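# Store the glue stick in the box drawer and close it

## Task

Place the glue stick inside the drawer of the wooden box and then close that drawer, so nothing is left outside it.

## Robot and tools

Robot: two arms, left_arm and right_arm, each with a two-finger gripper. Base poses in the scene frame: left_arm at (-0.008, +0.400, +0.050) m, quat_wxyz (+1.000, 0, 0, +0.007); right_arm at (-0.011, -0.398, +0.050) m, quat_wxyz (+1.000, 0, 0, -0.024).

Frames. Scene frame: origin at table-top height halfway between the nominal bases, +x out over the table, +z up, left_arm on the +y side (these names do not match image left/right). Hand positions, quaternions, velocities, targets and wrist-camera poses are given in each arm's own base frame. The table and fixed cameras use the scene frame. Reported hand poses can be off by up to a few centimetres, more at long reach. Gripper axes: fingers point along its +z, they open and close along its y. end_effector_position is the spot between the pads when shut; fingertips extend about 33 mm past it at gaps up to 40 mm, about 9 mm when wide open.

The 20-number row (used by execute_actions and move): one flat list covering both arms, left first. Numbers 1-7: left x, y, z (metres) and qw, qx, qy, qz (w first), an absolute target pose for the left gripper in the left base frame. Numbers 8-10: left gripper position, force_limit, speed, each in [-1, 1]. Numbers 11-20: the same ten for the right arm in the right base frame. Every row must hold all 20 even if one arm is idle. To keep an arm still, repeat its last reported pose and the gripper numbers you last sent; to keep orientation while moving, send one fixed quaternion every row.

Gripper numbers: position +1 = 140 mm open, pads touch near -0.8, -1 closes until blocked. force_limit sets squeeze (roughly 14 N at -1, 40 N at 0, 58 N at +1 on slow closes); speed sets closing rate (about 30, 140, 250 mm/s at -1, 0, +1) and faster closes grip much harder. Both start at +1. Grip in the outer quarter of the pads; deeper in, the fingers fold and may hold narrow items poorly. Fingertips pushed against a surface also fold.

execute_actions(actions, cameras): actions is a list of actions; each action is up to 15 rows, one per 1/30 s step, 0.5 s in all, a short action repeating its last row. A target more than 0.6 m from the gripper's current spot along any gripper axis is refused. Each step the controller limits the commanded pose to 70 mm and 16 degrees from the measured one, so a far target is reached over several actions; the result's Hand target line shows where each arm is actually heading. An empty actions list returns images and full state.

move(target, speed, blend, stop_force, zero, blocking, cameras): straight-line paths to absolute target rows (one row, or up to 15 rows as waypoints, all sharing a 10 s cap). speed in m/s, 0.002-1, default 0.25 (turns at up to twice that in rad/s); blend in metres to round waypoints; stop_force in N, 12-80, ends an arm's path when push against its motion exceeds it (use only slowly, not while the gripper rotates; leave it out when backing off a contact); zero true re-zeroes the force reading first; blocking false returns after about 0.5 s while the move runs (not allowed with stop_force). The move line reports the ending: done, off_target, moving, held, fault, plus limits such as paced or held. Moves do not avoid obstacles or the other arm.

wait(seconds 0-10) lets time pass with commands held. stop brakes a running move. zoom_image(camera, region [x0, y0, x1, y1] in pixels, at most 504 by 504) enlarges part of the newest image from cam_head_left, cam_head_right, cam_high, cam_left_wrist or cam_right_wrist (all 896x504). finished_scene(scene, 1 or 2) ends the scene irreversibly; call it only when the drawer is shut with the glue stick inside.

Results: end_effector_position and end_effector_quat_wxyz per arm; object_status per gripper (0 moving, 2 blocked while closing = likely holding, 1 blocked while opening, 3 reached target or pads met); position_measured in counts (3 open, about 75 = 100 mm, 139 = 60 mm, 200 = 20 mm, 230 pads touching); Tool commands; Joint velocities (may read within noise); Flange force along the gripper axes, noisy and including carried weight, or no reading near singular poses; MOTOR HOT and fault lines.

Avoid: outside force of 150 N or joint torque over limits (139 N m waist/shoulder/elbow, 34.8 N m wrist joints) causes a 10 s arm stop; the arms are stiff, so aim only slightly into contacts and approach slowly. Arms must not collide or press on each other, including one gripper closing on the other's fingers. Do not drop the glue stick, let anything fall off the table, slam the drawer or hit the box hard. Long stretched holds heat motors and can lock an arm for 30-60 s. Smooth, quick, low-effort motion is preferred.

Each tool is called after ">>>" as name(argument=value, ...), one argument or row to a line, values as JSON.

## Session

>>> execute_actions(
  actions=[],
)

Scene clock: 0.00 s.
left_arm: end_effector_position=(+0.3321, -0.6807, +0.0598) position_measured=3 object_status=3 end_effector_quat_wxyz=(+0.167, +0.651, -0.550, +0.496) | right_arm: end_effector_position=(+0.3461, -0.1994, +0.3023) position_measured=3 object_status=3 end_effector_quat_wxyz=(-0.068, -0.592, +0.752, -0.283)
Joint positions: left_arm=[-0.899 0.4 -0.414 -0.33 0.359 1.445] | right_arm=[0.351 -0.489 -0.538 0.592 -1.485 -0.628]
Joint velocities: within noise
Flange force (N): no reading
Hand target: left_arm +0.3321, -0.6807, +0.0598; +0.167, +0.651, -0.550, +0.496 | right_arm +0.3461, -0.1994, +0.3023; -0.068, -0.592, +0.752, -0.283
Tool commands: left_gripper/position=+1.0 left_gripper/force_limit=+1.0 left_gripper/speed=+1.0 right_gripper/position=+1.0 right_gripper/force_limit=+1.0 right_gripper/speed=+1.0

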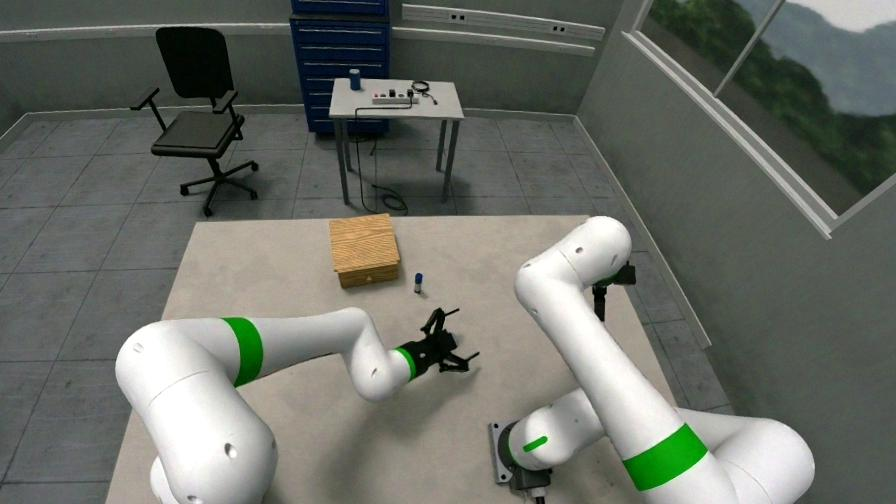

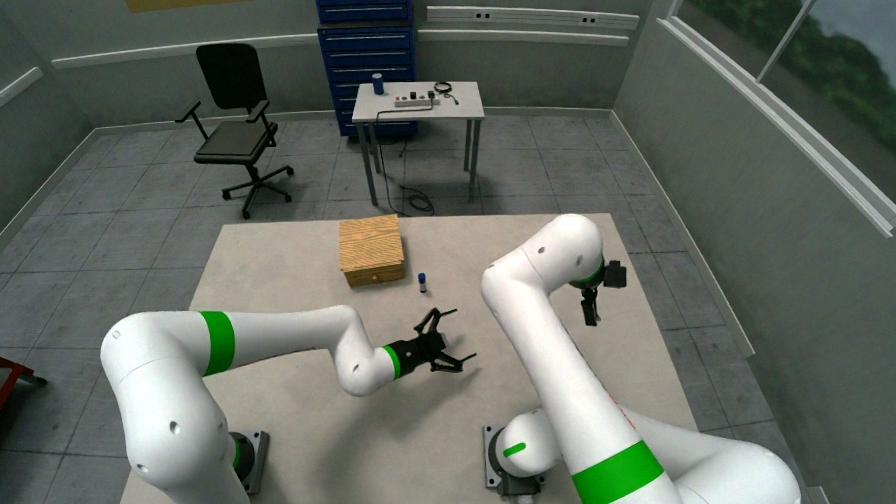

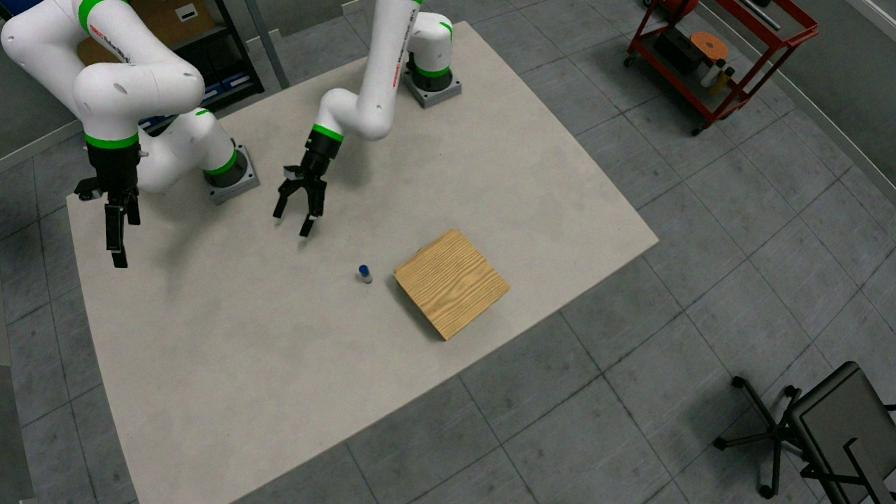

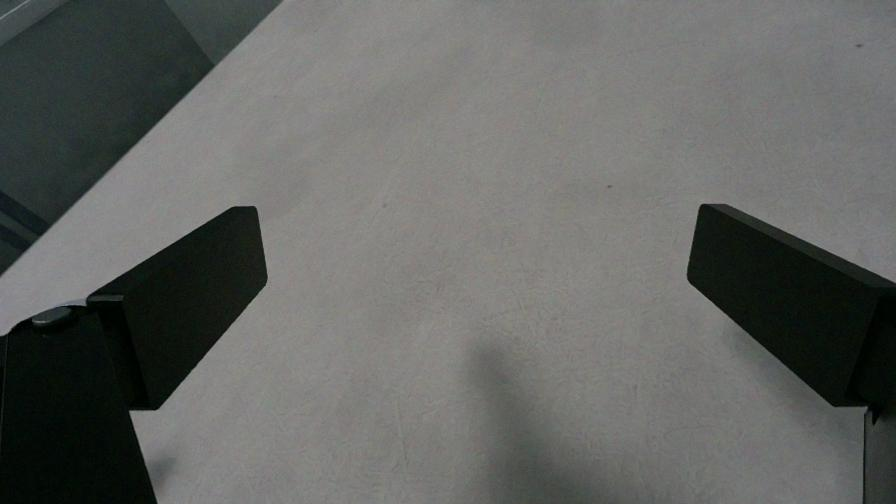

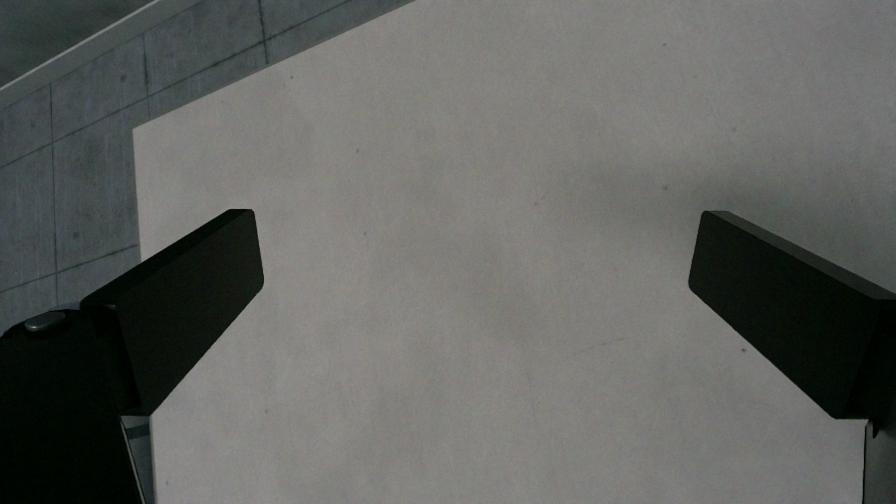

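>>> zoom_image(
  camera="cam_head_right",
  region=[310, 200, 470, 320],
)

>>> zoom_image(
  camera="cam_high",
  region=[330, 210, 530, 350],
)

>>> zoom_image(
  camera="cam_head_left",
  region=[310, 200, 470, 320],
)

Scaled by 3.150 from the camera's 896x504 image, which has a finer 1280x720 frame.

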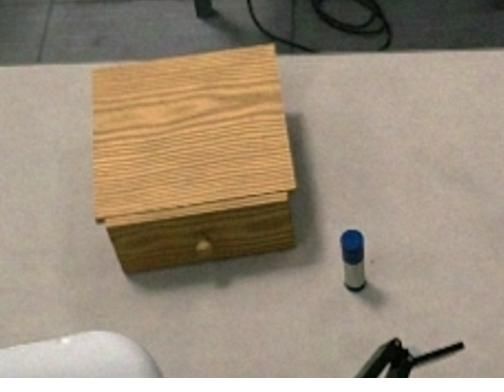

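Scaled by 2.520 from the camera's 896x504 image, which has a finer 1280x720 frame.

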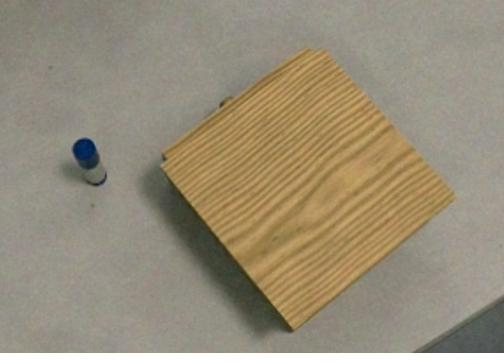

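Scaled by 3.150 from the camera's 896x504 image, which has a finer 1280x720 frame.

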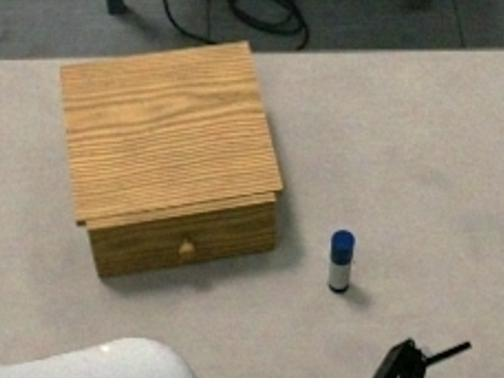

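>>> move(
  target=[0.383,-0.375,0.15,-0.029,0.842,0.0455,0.5365,1,1,1,0.3461,-0.1994,0.3023,-0.068,-0.592,0.752,-0.283,1,1,1],
  cameras=["cam_left_wrist"],
)

>>> move(
  target=[0.383,-0.375,0.15,-0.029,0.842,0.0455,0.5365,1,1,1,0.333,0.12,0.17,-0.125,0.820,0.197,0.522,1,1,1],
  cameras=["all"],
)

Scene clock: 5.83 s.
left_arm: end_effector_position=(+0.3830, -0.3750, +0.1500) position_measured=3 object_status=3 end_effector_quat_wxyz=(-0.029, +0.842, +0.046, +0.537) | right_arm: end_effector_position=(+0.3461, -0.1994, +0.3023) position_measured=3 object_status=3 end_effector_quat_wxyz=(-0.068, -0.592, +0.752, -0.283)
Joint positions: left_arm=[-1.511 0.172 -0.809 1.862 1.238 0.943] | right_arm=[0.349 -0.488 -0.537 0.591 -1.485 -0.627]
Flange force (N): left_arm=[2.9 -6.1 -0.8] | right_arm=[5.3 -3.8 0.8]
Hand target: left_arm +0.3830, -0.3750, +0.1500; -0.029, +0.842, +0.046, +0.537 | right_arm +0.3461, -0.1994, +0.3023; -0.068, -0.592, +0.752, -0.283
Off the commanded pose: left_arm 0.000 m, 0 deg | right_arm 0.000 m, 0 deg.
move: done
Images, in order (width x height): cam_left_wrist 896x504.

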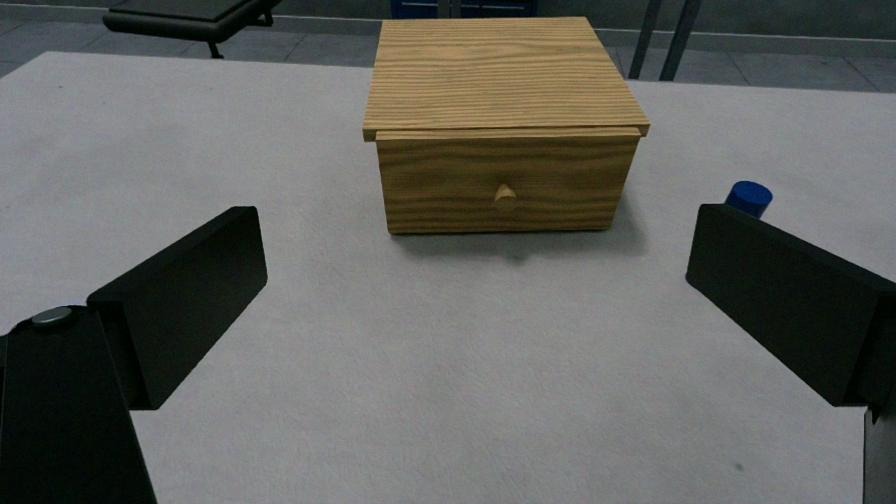

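Scene clock: 8.67 s.
left_arm: end_effector_position=(+0.3830, -0.3750, +0.1500) position_measured=3 object_status=3 end_effector_quat_wxyz=(-0.029, +0.842, +0.046, +0.537) | right_arm: end_effector_position=(+0.3432, -0.0624, +0.2451) position_measured=3 object_status=3 end_effector_quat_wxyz=(-0.013, +0.806, -0.396, +0.439)
Joint positions: left_arm=[-1.511 0.172 -0.809 1.862 1.238 0.943] | right_arm=[1.501 -1.124 -1.12 0.879 -1.852 -0.708]
Flange force (N): left_arm=[2.5 -6.0 -0.5] | right_arm=no reading
Hand target: left_arm +0.3830, -0.3750, +0.1500; -0.029, +0.842, +0.046, +0.537 | right_arm +0.3432, -0.0624, +0.2451; -0.013, +0.806, -0.396, +0.439
Off the commanded pose: left_arm 0.000 m, 0 deg | right_arm 0.197 m, 71 deg.
move: held (right_arm; a check stopped the path); limits=held
pose unreachable (right arm): on one or more control steps of this call, first in action 0 (counted from 0), this arm could not follow its commanded pose, so it was not sent that pose on those steps. It may still have moved: this result reports where it is.
cause: moving toward the commanded pose would bring two parts of the arm too close to each other (its gripper and another part of the arm, with joints 3 (elbow) to 6 (wrist roll) between them, 11 mm apart when it was first held).

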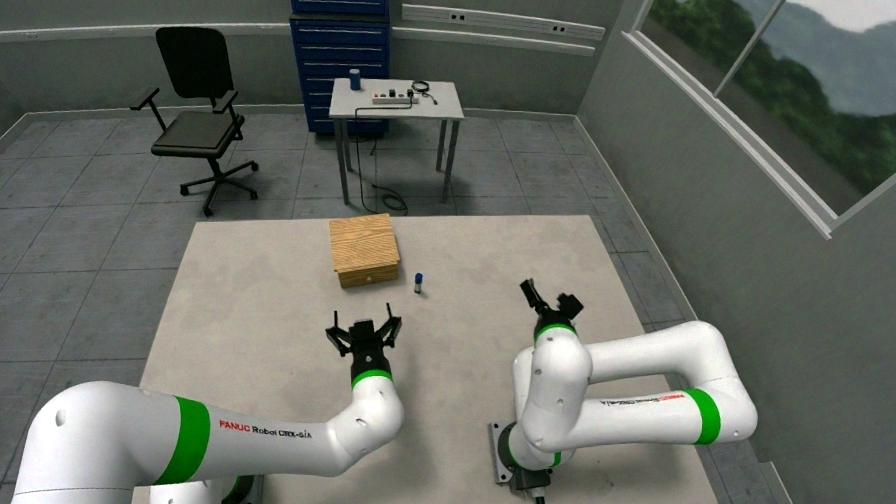

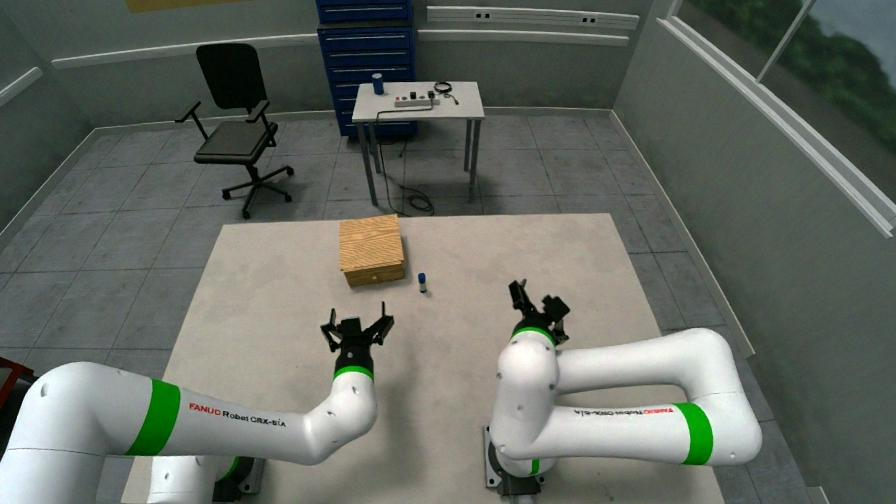

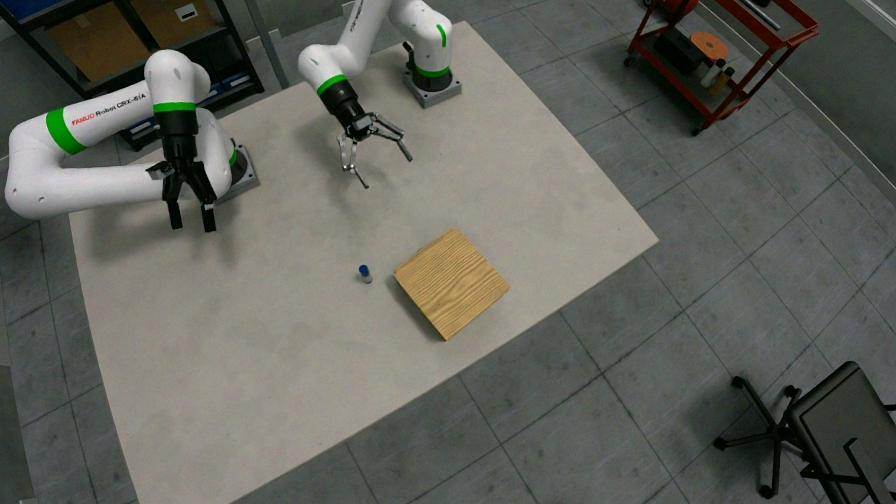

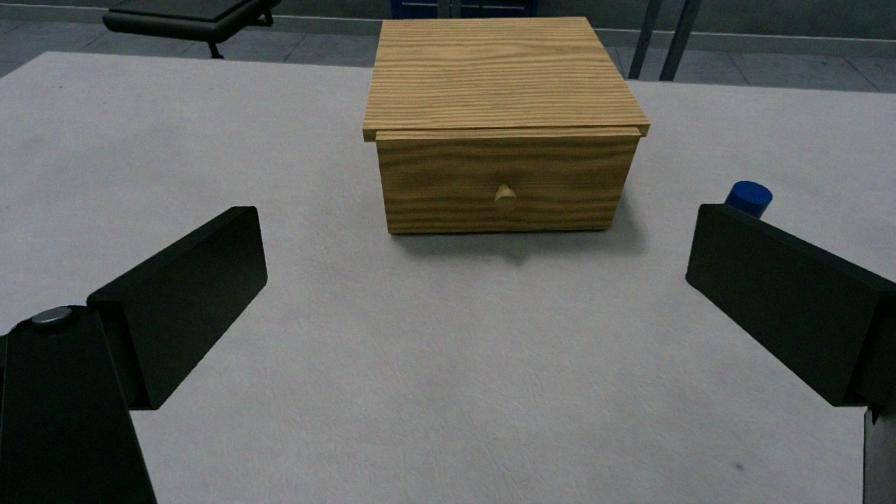

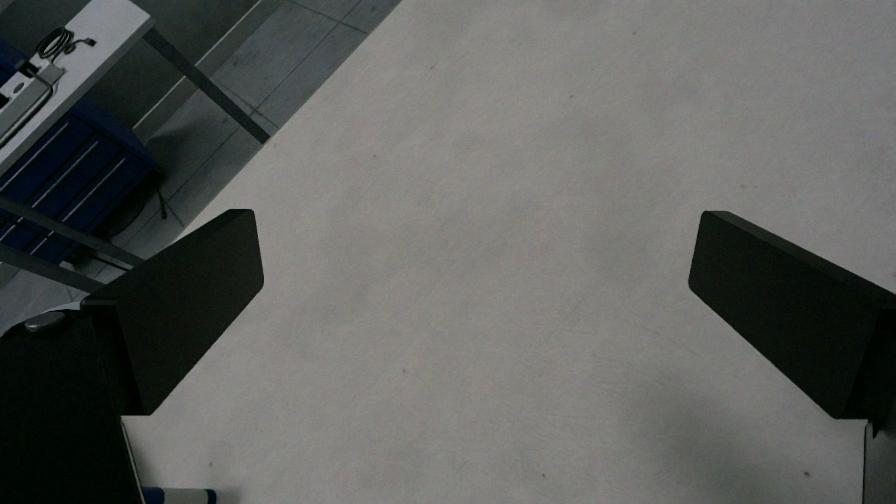

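>>> move(
  target=[0.433,-0.390,0.06,-0.0329,0.7921,0.0429,0.6078,1,1,1,0.3432,-0.0624,0.2451,-0.013,0.806,-0.396,0.439,1,1,1],
  cameras=["cam_left_wrist","cam_head_right"],
)

Scene clock: 10.23 s.
left_arm: end_effector_position=(+0.4330, -0.3900, +0.0600) position_measured=3 object_status=3 end_effector_quat_wxyz=(-0.033, +0.792, +0.043, +0.608) | right_arm: end_effector_position=(+0.3432, -0.0624, +0.2451) position_measured=3 object_status=3 end_effector_quat_wxyz=(-0.013, +0.806, -0.396, +0.439)
Joint positions: left_arm=[-1.348 0.531 -0.798 1.523 1.289 1.32] | right_arm=[1.499 -1.122 -1.12 0.879 -1.851 -0.708]
Flange force (N): left_arm=[4.5 -5.3 -1.1] | right_arm=no reading
Hand target: left_arm +0.4330, -0.3900, +0.0600; -0.033, +0.792, +0.043, +0.608 | right_arm +0.3432, -0.0624, +0.2451; -0.013, +0.806, -0.396, +0.439
Off the commanded pose: left_arm 0.000 m, 0 deg | right_arm 0.000 m, 0 deg.
move: done
Images, in order (width x height): cam_head_right 896x504, cam_left_wrist 896x504.

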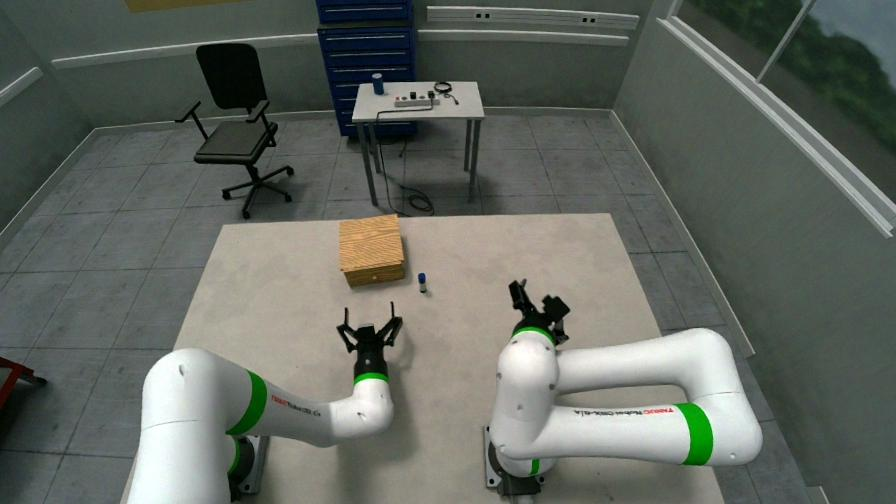

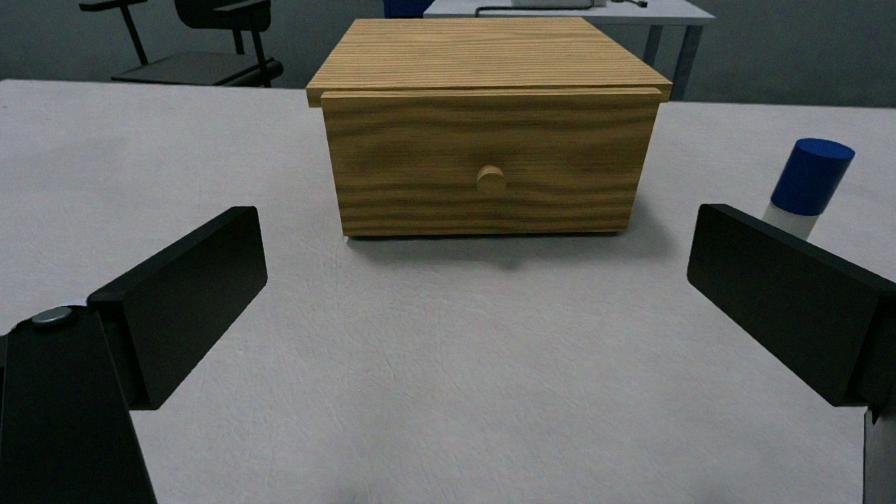

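>>> move(
  target=[0.483,-0.3845,0.010,-0.0329,0.7921,0.0429,0.6078,1,1,1,0.3432,-0.0624,0.2451,-0.013,0.806,-0.396,0.439,1,1,1],
  cameras=["cam_left_wrist","cam_head_right","cam_high"],
)

Scene clock: 11.50 s.
left_arm: end_effector_position=(+0.4830, -0.3845, +0.0100) position_measured=3 object_status=3 end_effector_quat_wxyz=(-0.033, +0.792, +0.043, +0.608) | right_arm: end_effector_position=(+0.3432, -0.0624, +0.2451) position_measured=3 object_status=3 end_effector_quat_wxyz=(-0.013, +0.806, -0.396, +0.439)
Joint positions: left_arm=[-1.179 0.664 -0.753 1.331 1.269 1.416] | right_arm=[1.499 -1.122 -1.12 0.879 -1.851 -0.708]
Flange force (N): left_arm=[5.6 -4.6 -2.5] | right_arm=no reading
Hand target: left_arm +0.4830, -0.3845, +0.0100; -0.033, +0.792, +0.043, +0.608 | right_arm +0.3432, -0.0624, +0.2451; -0.013, +0.806, -0.396, +0.439
Off the commanded pose: left_arm 0.000 m, 0 deg | right_arm 0.000 m, 0 deg.
move: done
Images, in order (width x height): cam_head_right 896x504, cam_high 896x504, cam_left_wrist 896x504.

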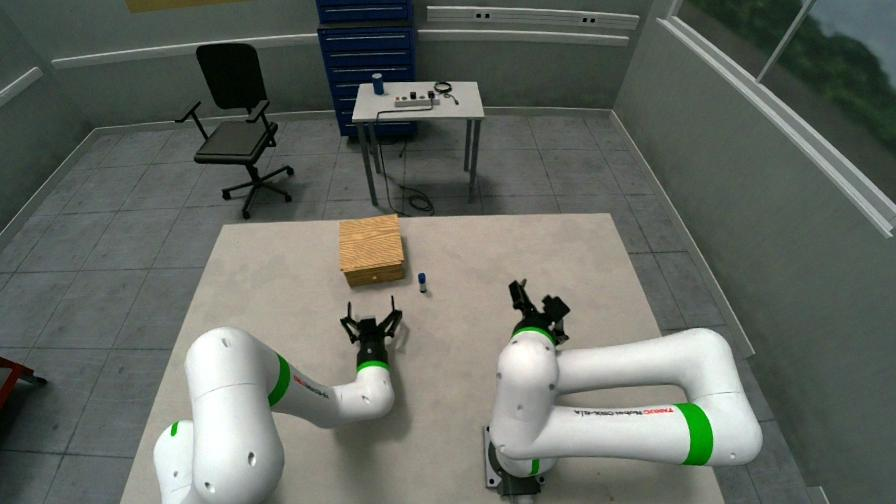

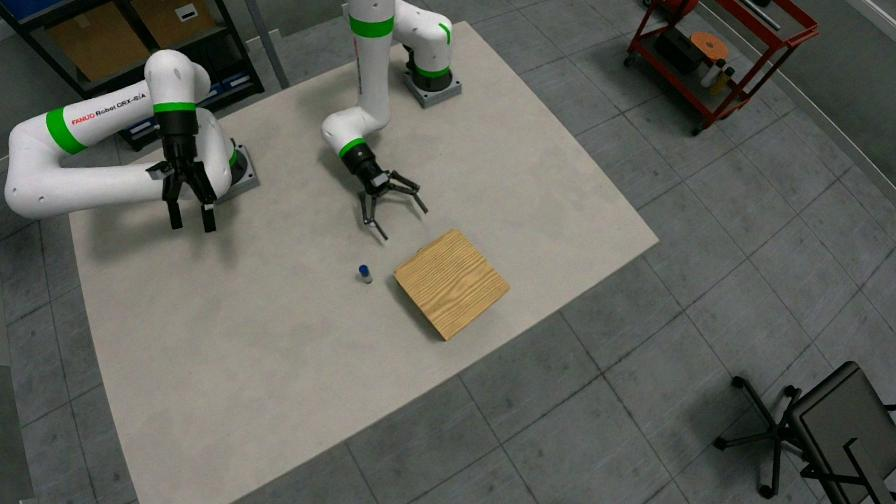

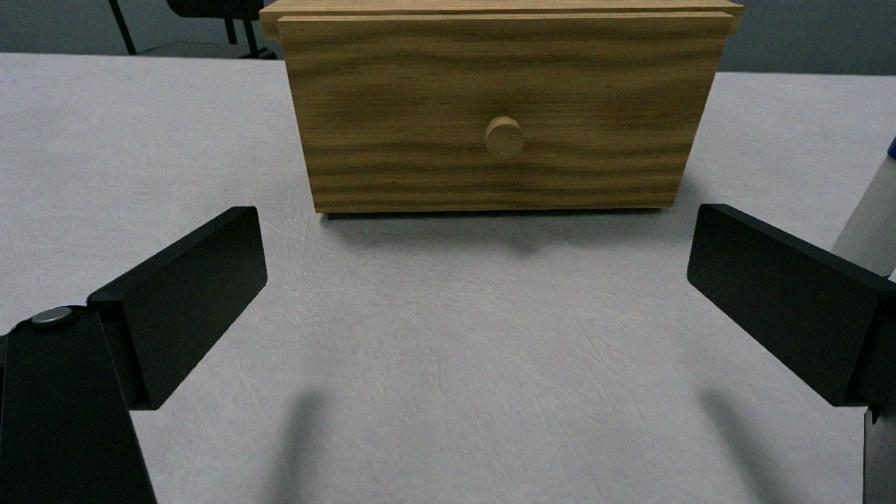

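>>> move(
  target=[0.5445,-0.3984,0.010,-0.0329,0.7921,0.0429,0.6078,-0.1,1,0,0.3432,-0.0624,0.2451,-0.013,0.806,-0.396,0.439,1,1,1],
  cameras=["cam_left_wrist","cam_head_right"],
)

Scene clock: 14.17 s.
left_arm: end_effector_position=(+0.5445, -0.3984, +0.0100) position_measured=141 object_status=0 end_effector_quat_wxyz=(-0.033, +0.792, +0.043, +0.608) | right_arm: end_effector_position=(+0.3432, -0.0624, +0.2451) position_measured=3 object_status=3 end_effector_quat_wxyz=(-0.013, +0.806, -0.396, +0.439)
Joint positions: left_arm=[-1.041 0.709 -0.646 1.212 1.227 1.361] | right_arm=[1.499 -1.122 -1.12 0.879 -1.851 -0.708]
Flange force (N): left_arm=[4.4 -4.5 -2.9] | right_arm=no reading
Hand target: left_arm +0.5445, -0.3984, +0.0100; -0.033, +0.792, +0.043, +0.608 | right_arm +0.3432, -0.0624, +0.2451; -0.013, +0.806, -0.396, +0.439
Off the commanded pose: left_arm 0.000 m, 0 deg | right_arm 0.000 m, 0 deg.
move: done
Images, in order (width x height): cam_head_right 896x504, cam_left_wrist 896x504.

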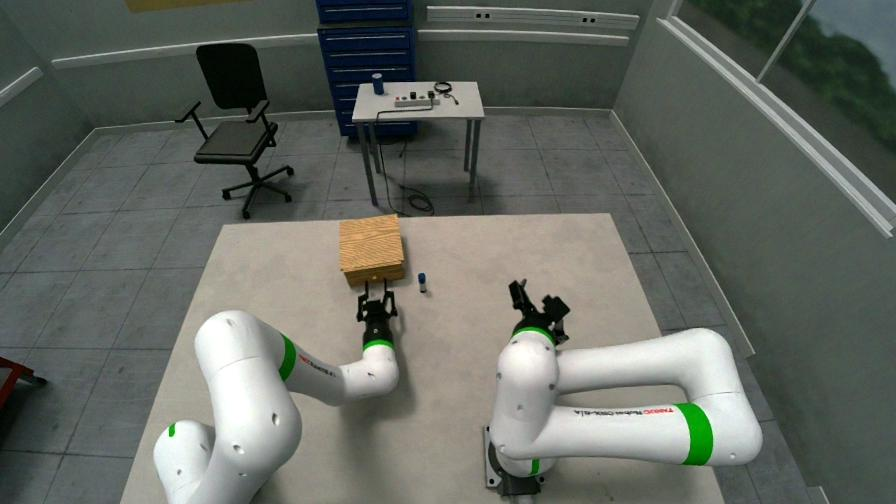

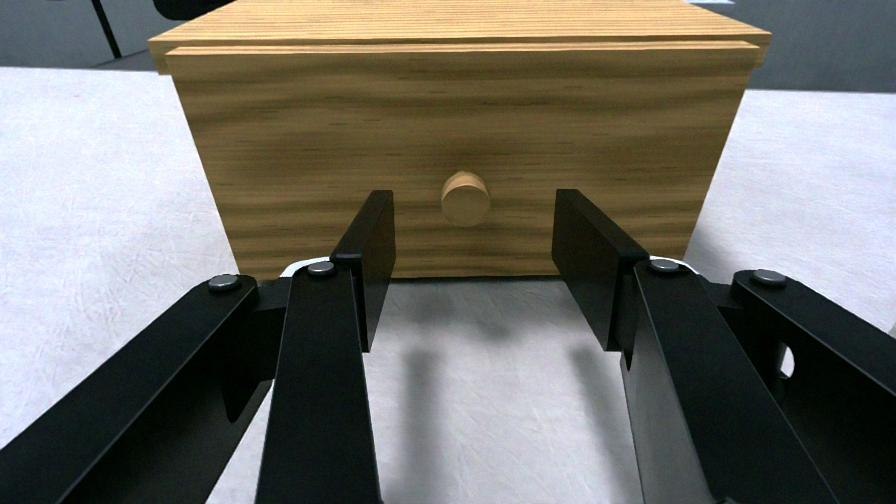

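>>> move(
  target=[
    [0.5700,-0.3926,0.013,-0.0329,0.7921,0.0429,0.6078,-0.1,1,0,0.3432,-0.0624,0.2451,-0.013,0.806,-0.396,0.439,1,1,1],
    [0.5700,-0.3926,0.013,-0.0329,0.7921,0.0429,0.6078,-1,0,-1,0.3432,-0.0624,0.2451,-0.013,0.806,-0.396,0.439,1,1,1],
  ],
  speed=0.1,
  cameras=["cam_left_wrist","cam_head_right"],
)

Scene clock: 17.20 s.
left_arm: end_effector_position=(+0.5700, -0.3926, +0.0130) position_measured=207 object_status=0 end_effector_quat_wxyz=(-0.033, +0.792, +0.043, +0.608) | right_arm: end_effector_position=(+0.3432, -0.0624, +0.2451) position_measured=3 object_status=3 end_effector_quat_wxyz=(-0.013, +0.806, -0.396, +0.439)
Joint positions: left_arm=[-0.975 0.711 -0.624 1.152 1.205 1.348] | right_arm=[1.499 -1.122 -1.12 0.879 -1.851 -0.708]
Flange force (N): left_arm=[3.9 -4.7 -12.4] | right_arm=no reading
Hand target: left_arm +0.5700, -0.3926, +0.0130; -0.033, +0.792, +0.043, +0.608 | right_arm +0.3432, -0.0624, +0.2451; -0.013, +0.806, -0.396, +0.439
Off the commanded pose: left_arm 0.000 m, 0 deg | right_arm 0.000 m, 0 deg.
move: done
Images, in order (width x height): cam_head_right 896x504, cam_left_wrist 896x504.

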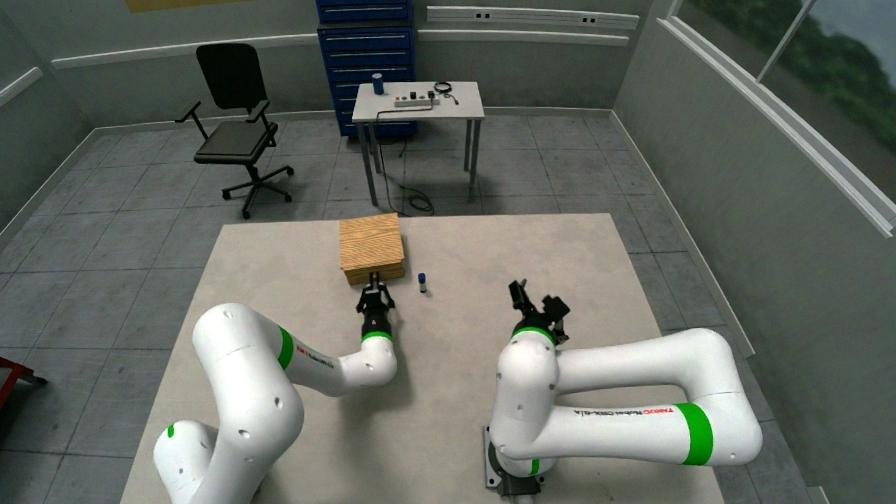

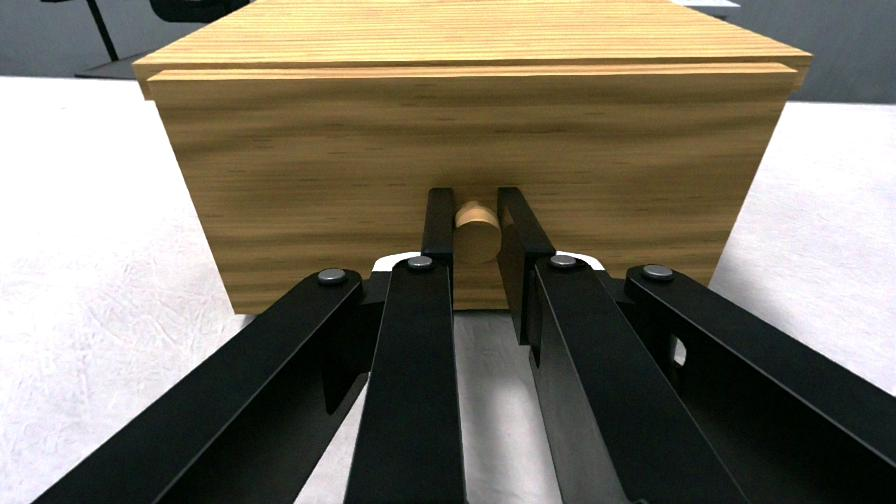

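>>> move(
  target=[0.4408,-0.4068,0.013,-0.0329,0.7921,0.0429,0.6078,-1,0,-1,0.3432,-0.0624,0.2451,-0.013,0.806,-0.396,0.439,1,1,1],
  speed=0.1,
  cameras=["cam_left_wrist","cam_head_right","cam_high"],
)

Scene clock: 19.00 s.
left_arm: end_effector_position=(+0.4408, -0.4067, +0.0130) position_measured=207 object_status=2 end_effector_quat_wxyz=(-0.033, +0.792, +0.043, +0.608) | right_arm: end_effector_position=(+0.3432, -0.0624, +0.2451) position_measured=3 object_status=3 end_effector_quat_wxyz=(-0.013, +0.806, -0.396, +0.439)
Joint positions: left_arm=[-1.328 0.668 -0.732 1.483 1.29 1.395] | right_arm=[1.499 -1.122 -1.12 0.879 -1.851 -0.708]
Joint velocities: left_arm=[-0.001 0 0 0 0 -0.005] | right_arm=[within noise]
Flange force (N): left_arm=[3.3 -2.4 -2.1] | right_arm=no reading
Hand target: left_arm +0.4408, -0.4068, +0.0130; -0.033, +0.792, +0.043, +0.608 | right_arm +0.3432, -0.0624, +0.2451; -0.013, +0.806, -0.396, +0.439
Off the commanded pose: left_arm 0.000 m, 0 deg | right_arm 0.000 m, 0 deg.
move: done
Images, in order (width x height): cam_head_right 896x504, cam_high 896x504, cam_left_wrist 896x504.

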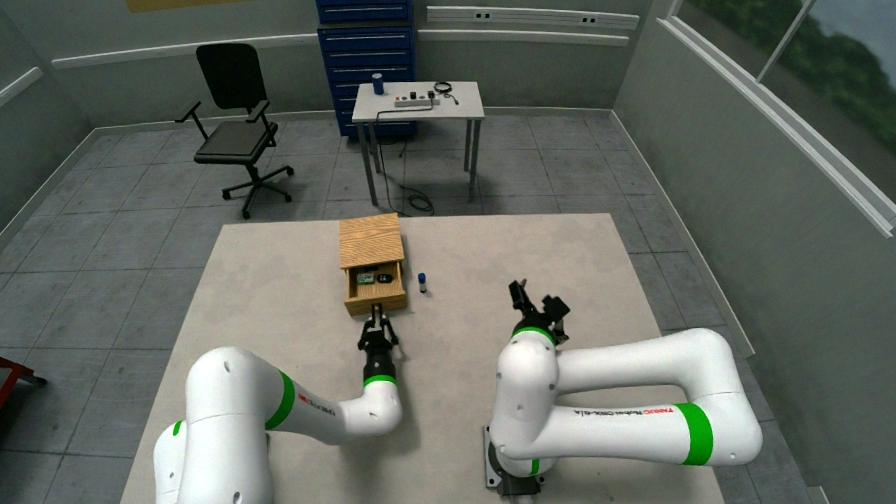

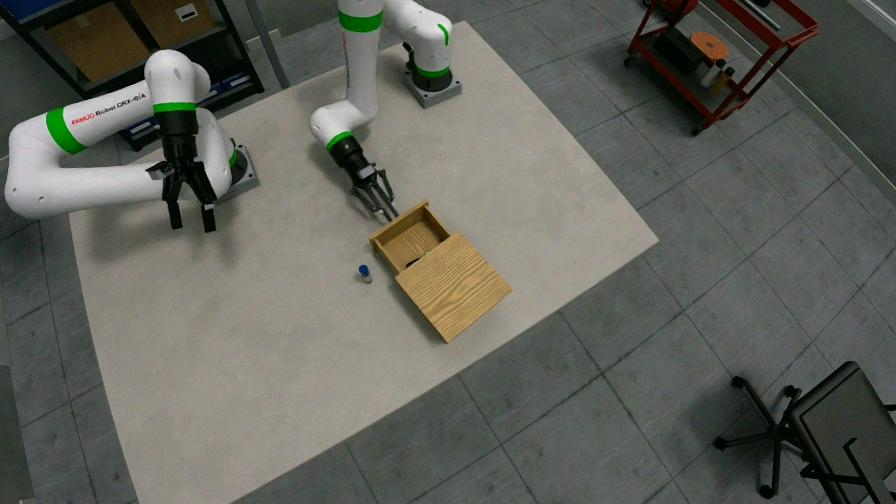

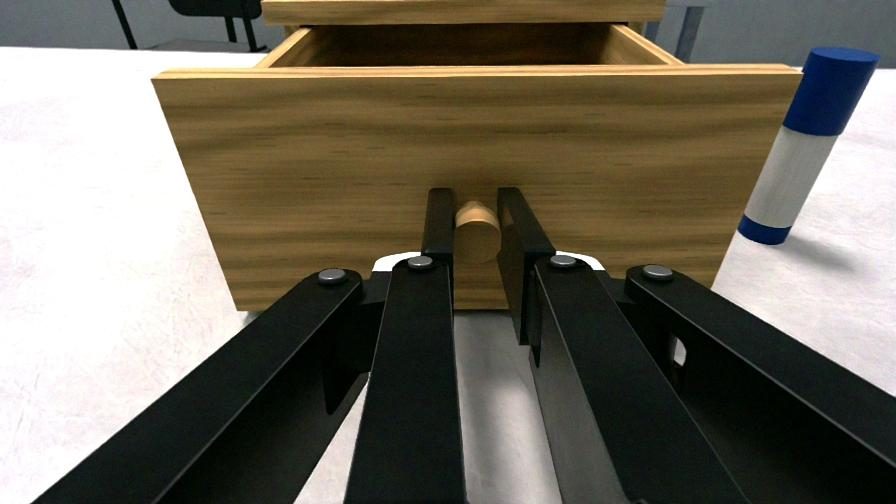

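>>> move(
  target=[
    [0.4159,-0.4094,0.013,-0.0329,0.7921,0.0429,0.6078,-1,0,-1,0.3432,-0.0624,0.2451,-0.013,0.806,-0.396,0.439,1,1,1],
    [0.4159,-0.4094,0.013,-0.0329,0.7921,0.0429,0.6078,-0.1,0,0,0.3432,-0.0624,0.2451,-0.013,0.806,-0.396,0.439,1,1,1],
    [0.3662,-0.4149,0.013,-0.0329,0.7921,0.0429,0.6078,-0.1,0,0,0.3432,-0.0624,0.2451,-0.013,0.806,-0.396,0.439,1,1,1],
    [0.387,-0.601,0.013,-0.0329,0.7921,0.0429,0.6078,-0.1,0,0,0.3432,-0.0624,0.2451,-0.013,0.806,-0.396,0.439,1,1,1],
    [0.4632,-0.592,0.013,-0.0329,0.7921,0.0429,0.6078,-0.1,0,0,0.3432,-0.0624,0.2451,-0.013,0.806,-0.396,0.439,1,1,1],
  ],
  speed=[0.1,0.1,0.15,0.25,0.2],
  blend=[0,0,0.01,0.03,0],
  cameras=["cam_left_wrist","cam_head_right"],
)

Scene clock: 23.27 s.
left_arm: end_effector_position=(+0.4631, -0.5920, +0.0130) position_measured=141 object_status=3 end_effector_quat_wxyz=(-0.033, +0.792, +0.043, +0.608) | right_arm: end_effector_position=(+0.3432, -0.0624, +0.2451) position_measured=3 object_status=3 end_effector_quat_wxyz=(-0.013, +0.806, -0.396, +0.439)
Joint positions: left_arm=[-1.393 0.933 -0.165 1.631 1.307 1.081] | right_arm=[1.499 -1.122 -1.12 0.879 -1.851 -0.708]
Flange force (N): left_arm=[4.1 -6.6 -1.2] | right_arm=no reading
Hand target: left_arm +0.4632, -0.5920, +0.0130; -0.033, +0.792, +0.043, +0.608 | right_arm +0.3432, -0.0624, +0.2451; -0.013, +0.806, -0.396, +0.439
Off the commanded pose: left_arm 0.000 m, 0 deg | right_arm 0.000 m, 0 deg.
move: done
Images, in order (width x height): cam_head_right 896x504, cam_left_wrist 896x504.

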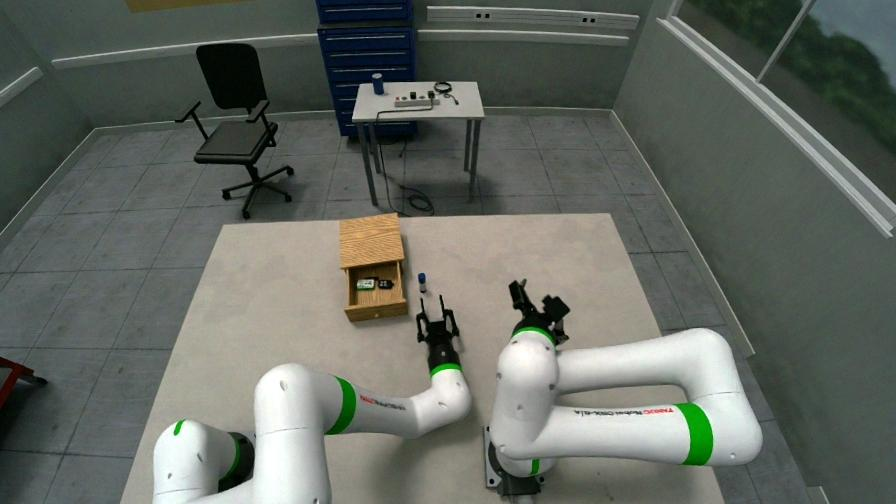

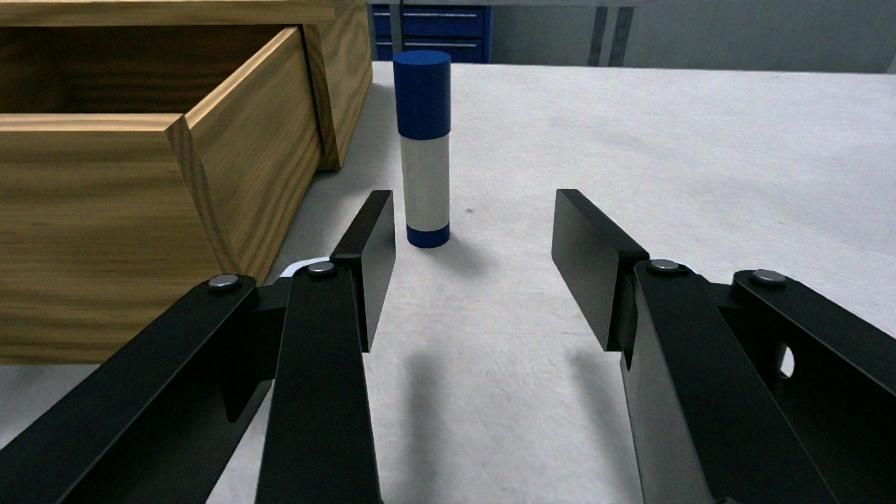

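>>> move(
  target=[
    [0.5512,-0.5606,0.009,-0.0329,0.7921,0.0429,0.6078,-0.1,0,0,0.3432,-0.0624,0.2451,-0.013,0.806,-0.396,0.439,1,1,1],
  ],
  speed=0.12,
  cameras=["cam_left_wrist"],
)

Scene clock: 24.67 s.
left_arm: end_effector_position=(+0.5512, -0.5606, +0.0090) position_measured=141 object_status=3 end_effector_quat_wxyz=(-0.033, +0.792, +0.043, +0.608) | right_arm: end_effector_position=(+0.3432, -0.0624, +0.2451) position_measured=3 object_status=3 end_effector_quat_wxyz=(-0.013, +0.806, -0.396, +0.439)
Joint positions: left_arm=[-1.213 0.928 -0.188 1.463 1.227 1.102] | right_arm=[1.499 -1.122 -1.12 0.879 -1.851 -0.708]
Flange force (N): left_arm=[3.2 -6.3 -1.9] | right_arm=no reading
Hand target: left_arm +0.5512, -0.5606, +0.0090; -0.033, +0.792, +0.043, +0.608 | right_arm +0.3432, -0.0624, +0.2451; -0.013, +0.806, -0.396, +0.439
Off the commanded pose: left_arm 0.000 m, 0 deg | right_arm 0.000 m, 0 deg.
move: done
Images, in order (width x height): cam_left_wrist 896x504.

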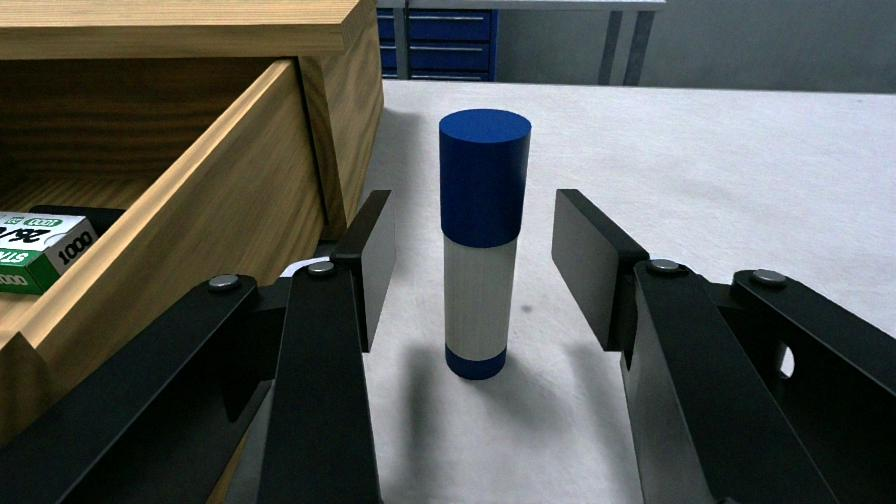

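>>> move(
  target=[
    [0.5542,-0.5603,0.009,-0.0329,0.7921,0.0429,0.6078,-0.1,0,0,0.3432,-0.0624,0.2451,-0.013,0.806,-0.396,0.439,1,1,1],
    [0.5542,-0.5603,0.009,-0.0329,0.7921,0.0429,0.6078,-1,-0.1,-1,0.3432,-0.0624,0.2451,-0.013,0.806,-0.396,0.439,1,1,1],
  ],
  speed=0.12,
  cameras=["cam_left_wrist"],
)

>>> wait(
  seconds=0.3,
)

Scene clock: 27.63 s.
left_arm: end_effector_position=(+0.5542, -0.5603, +0.0090) position_measured=226 object_status=0 end_effector_quat_wxyz=(-0.033, +0.792, +0.043, +0.608) | right_arm: end_effector_position=(+0.3432, -0.0624, +0.2451) position_measured=3 object_status=3 end_effector_quat_wxyz=(-0.013, +0.806, -0.396, +0.439)
Joint positions: left_arm=[-1.207 0.929 -0.186 1.459 1.224 1.101] | right_arm=[1.499 -1.122 -1.12 0.879 -1.851 -0.708]
Flange force (N): left_arm=[3.6 -6.4 -2.2] | right_arm=no reading
Hand target: left_arm +0.5542, -0.5603, +0.0090; -0.033, +0.792, +0.043, +0.608 | right_arm +0.3432, -0.0624, +0.2451; -0.013, +0.806, -0.396, +0.439
Off the commanded pose: left_arm 0.000 m, 0 deg | right_arm 0.000 m, 0 deg.
move: done
Images, in order (width x height): cam_left_wrist 896x504.

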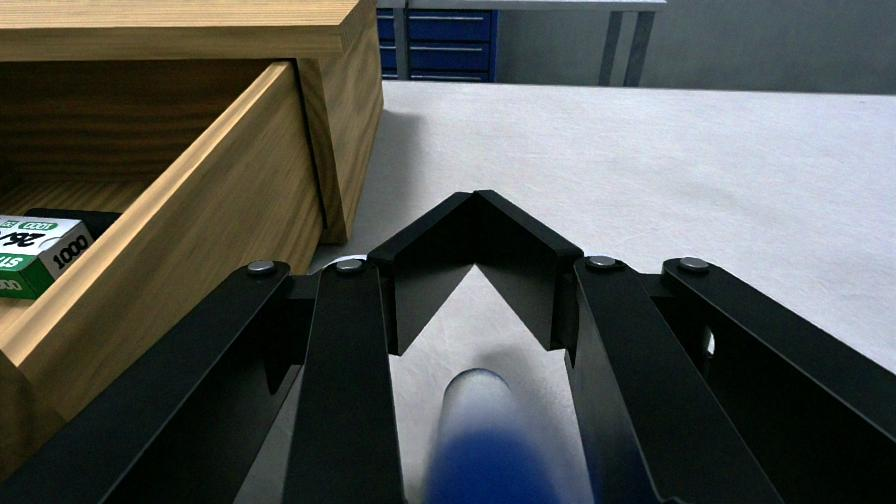

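Scene clock: 27.93 s.
left_arm: end_effector_position=(+0.5542, -0.5603, +0.0090) position_measured=226 object_status=2 end_effector_quat_wxyz=(-0.033, +0.792, +0.043, +0.608) | right_arm: end_effector_position=(+0.3432, -0.0624, +0.2451) position_measured=3 object_status=3 end_effector_quat_wxyz=(-0.013, +0.806, -0.396, +0.439)
Joint positions: left_arm=[-1.207 0.929 -0.186 1.459 1.224 1.101] | right_arm=[1.499 -1.122 -1.12 0.879 -1.851 -0.708]
Flange force (N): left_arm=[3.9 -7.0 -1.6] | right_arm=no reading
Hand target: left_arm +0.5542, -0.5603, +0.0090; -0.033, +0.792, +0.043, +0.608 | right_arm +0.3432, -0.0624, +0.2451; -0.013, +0.806, -0.396, +0.439
Tool commands: left_gripper/position=-1.0 left_gripper/force_limit=-0.1 left_gripper/speed=-1.0 right_gripper/position=+1.0 right_gripper/force_limit=+1.0 right_gripper/speed=+1.0
Off the commanded pose: left_arm 0.000 m, 0 deg | right_arm 0.000 m, 0 deg.
wait: 0.30 s; at rest by 0.17 s


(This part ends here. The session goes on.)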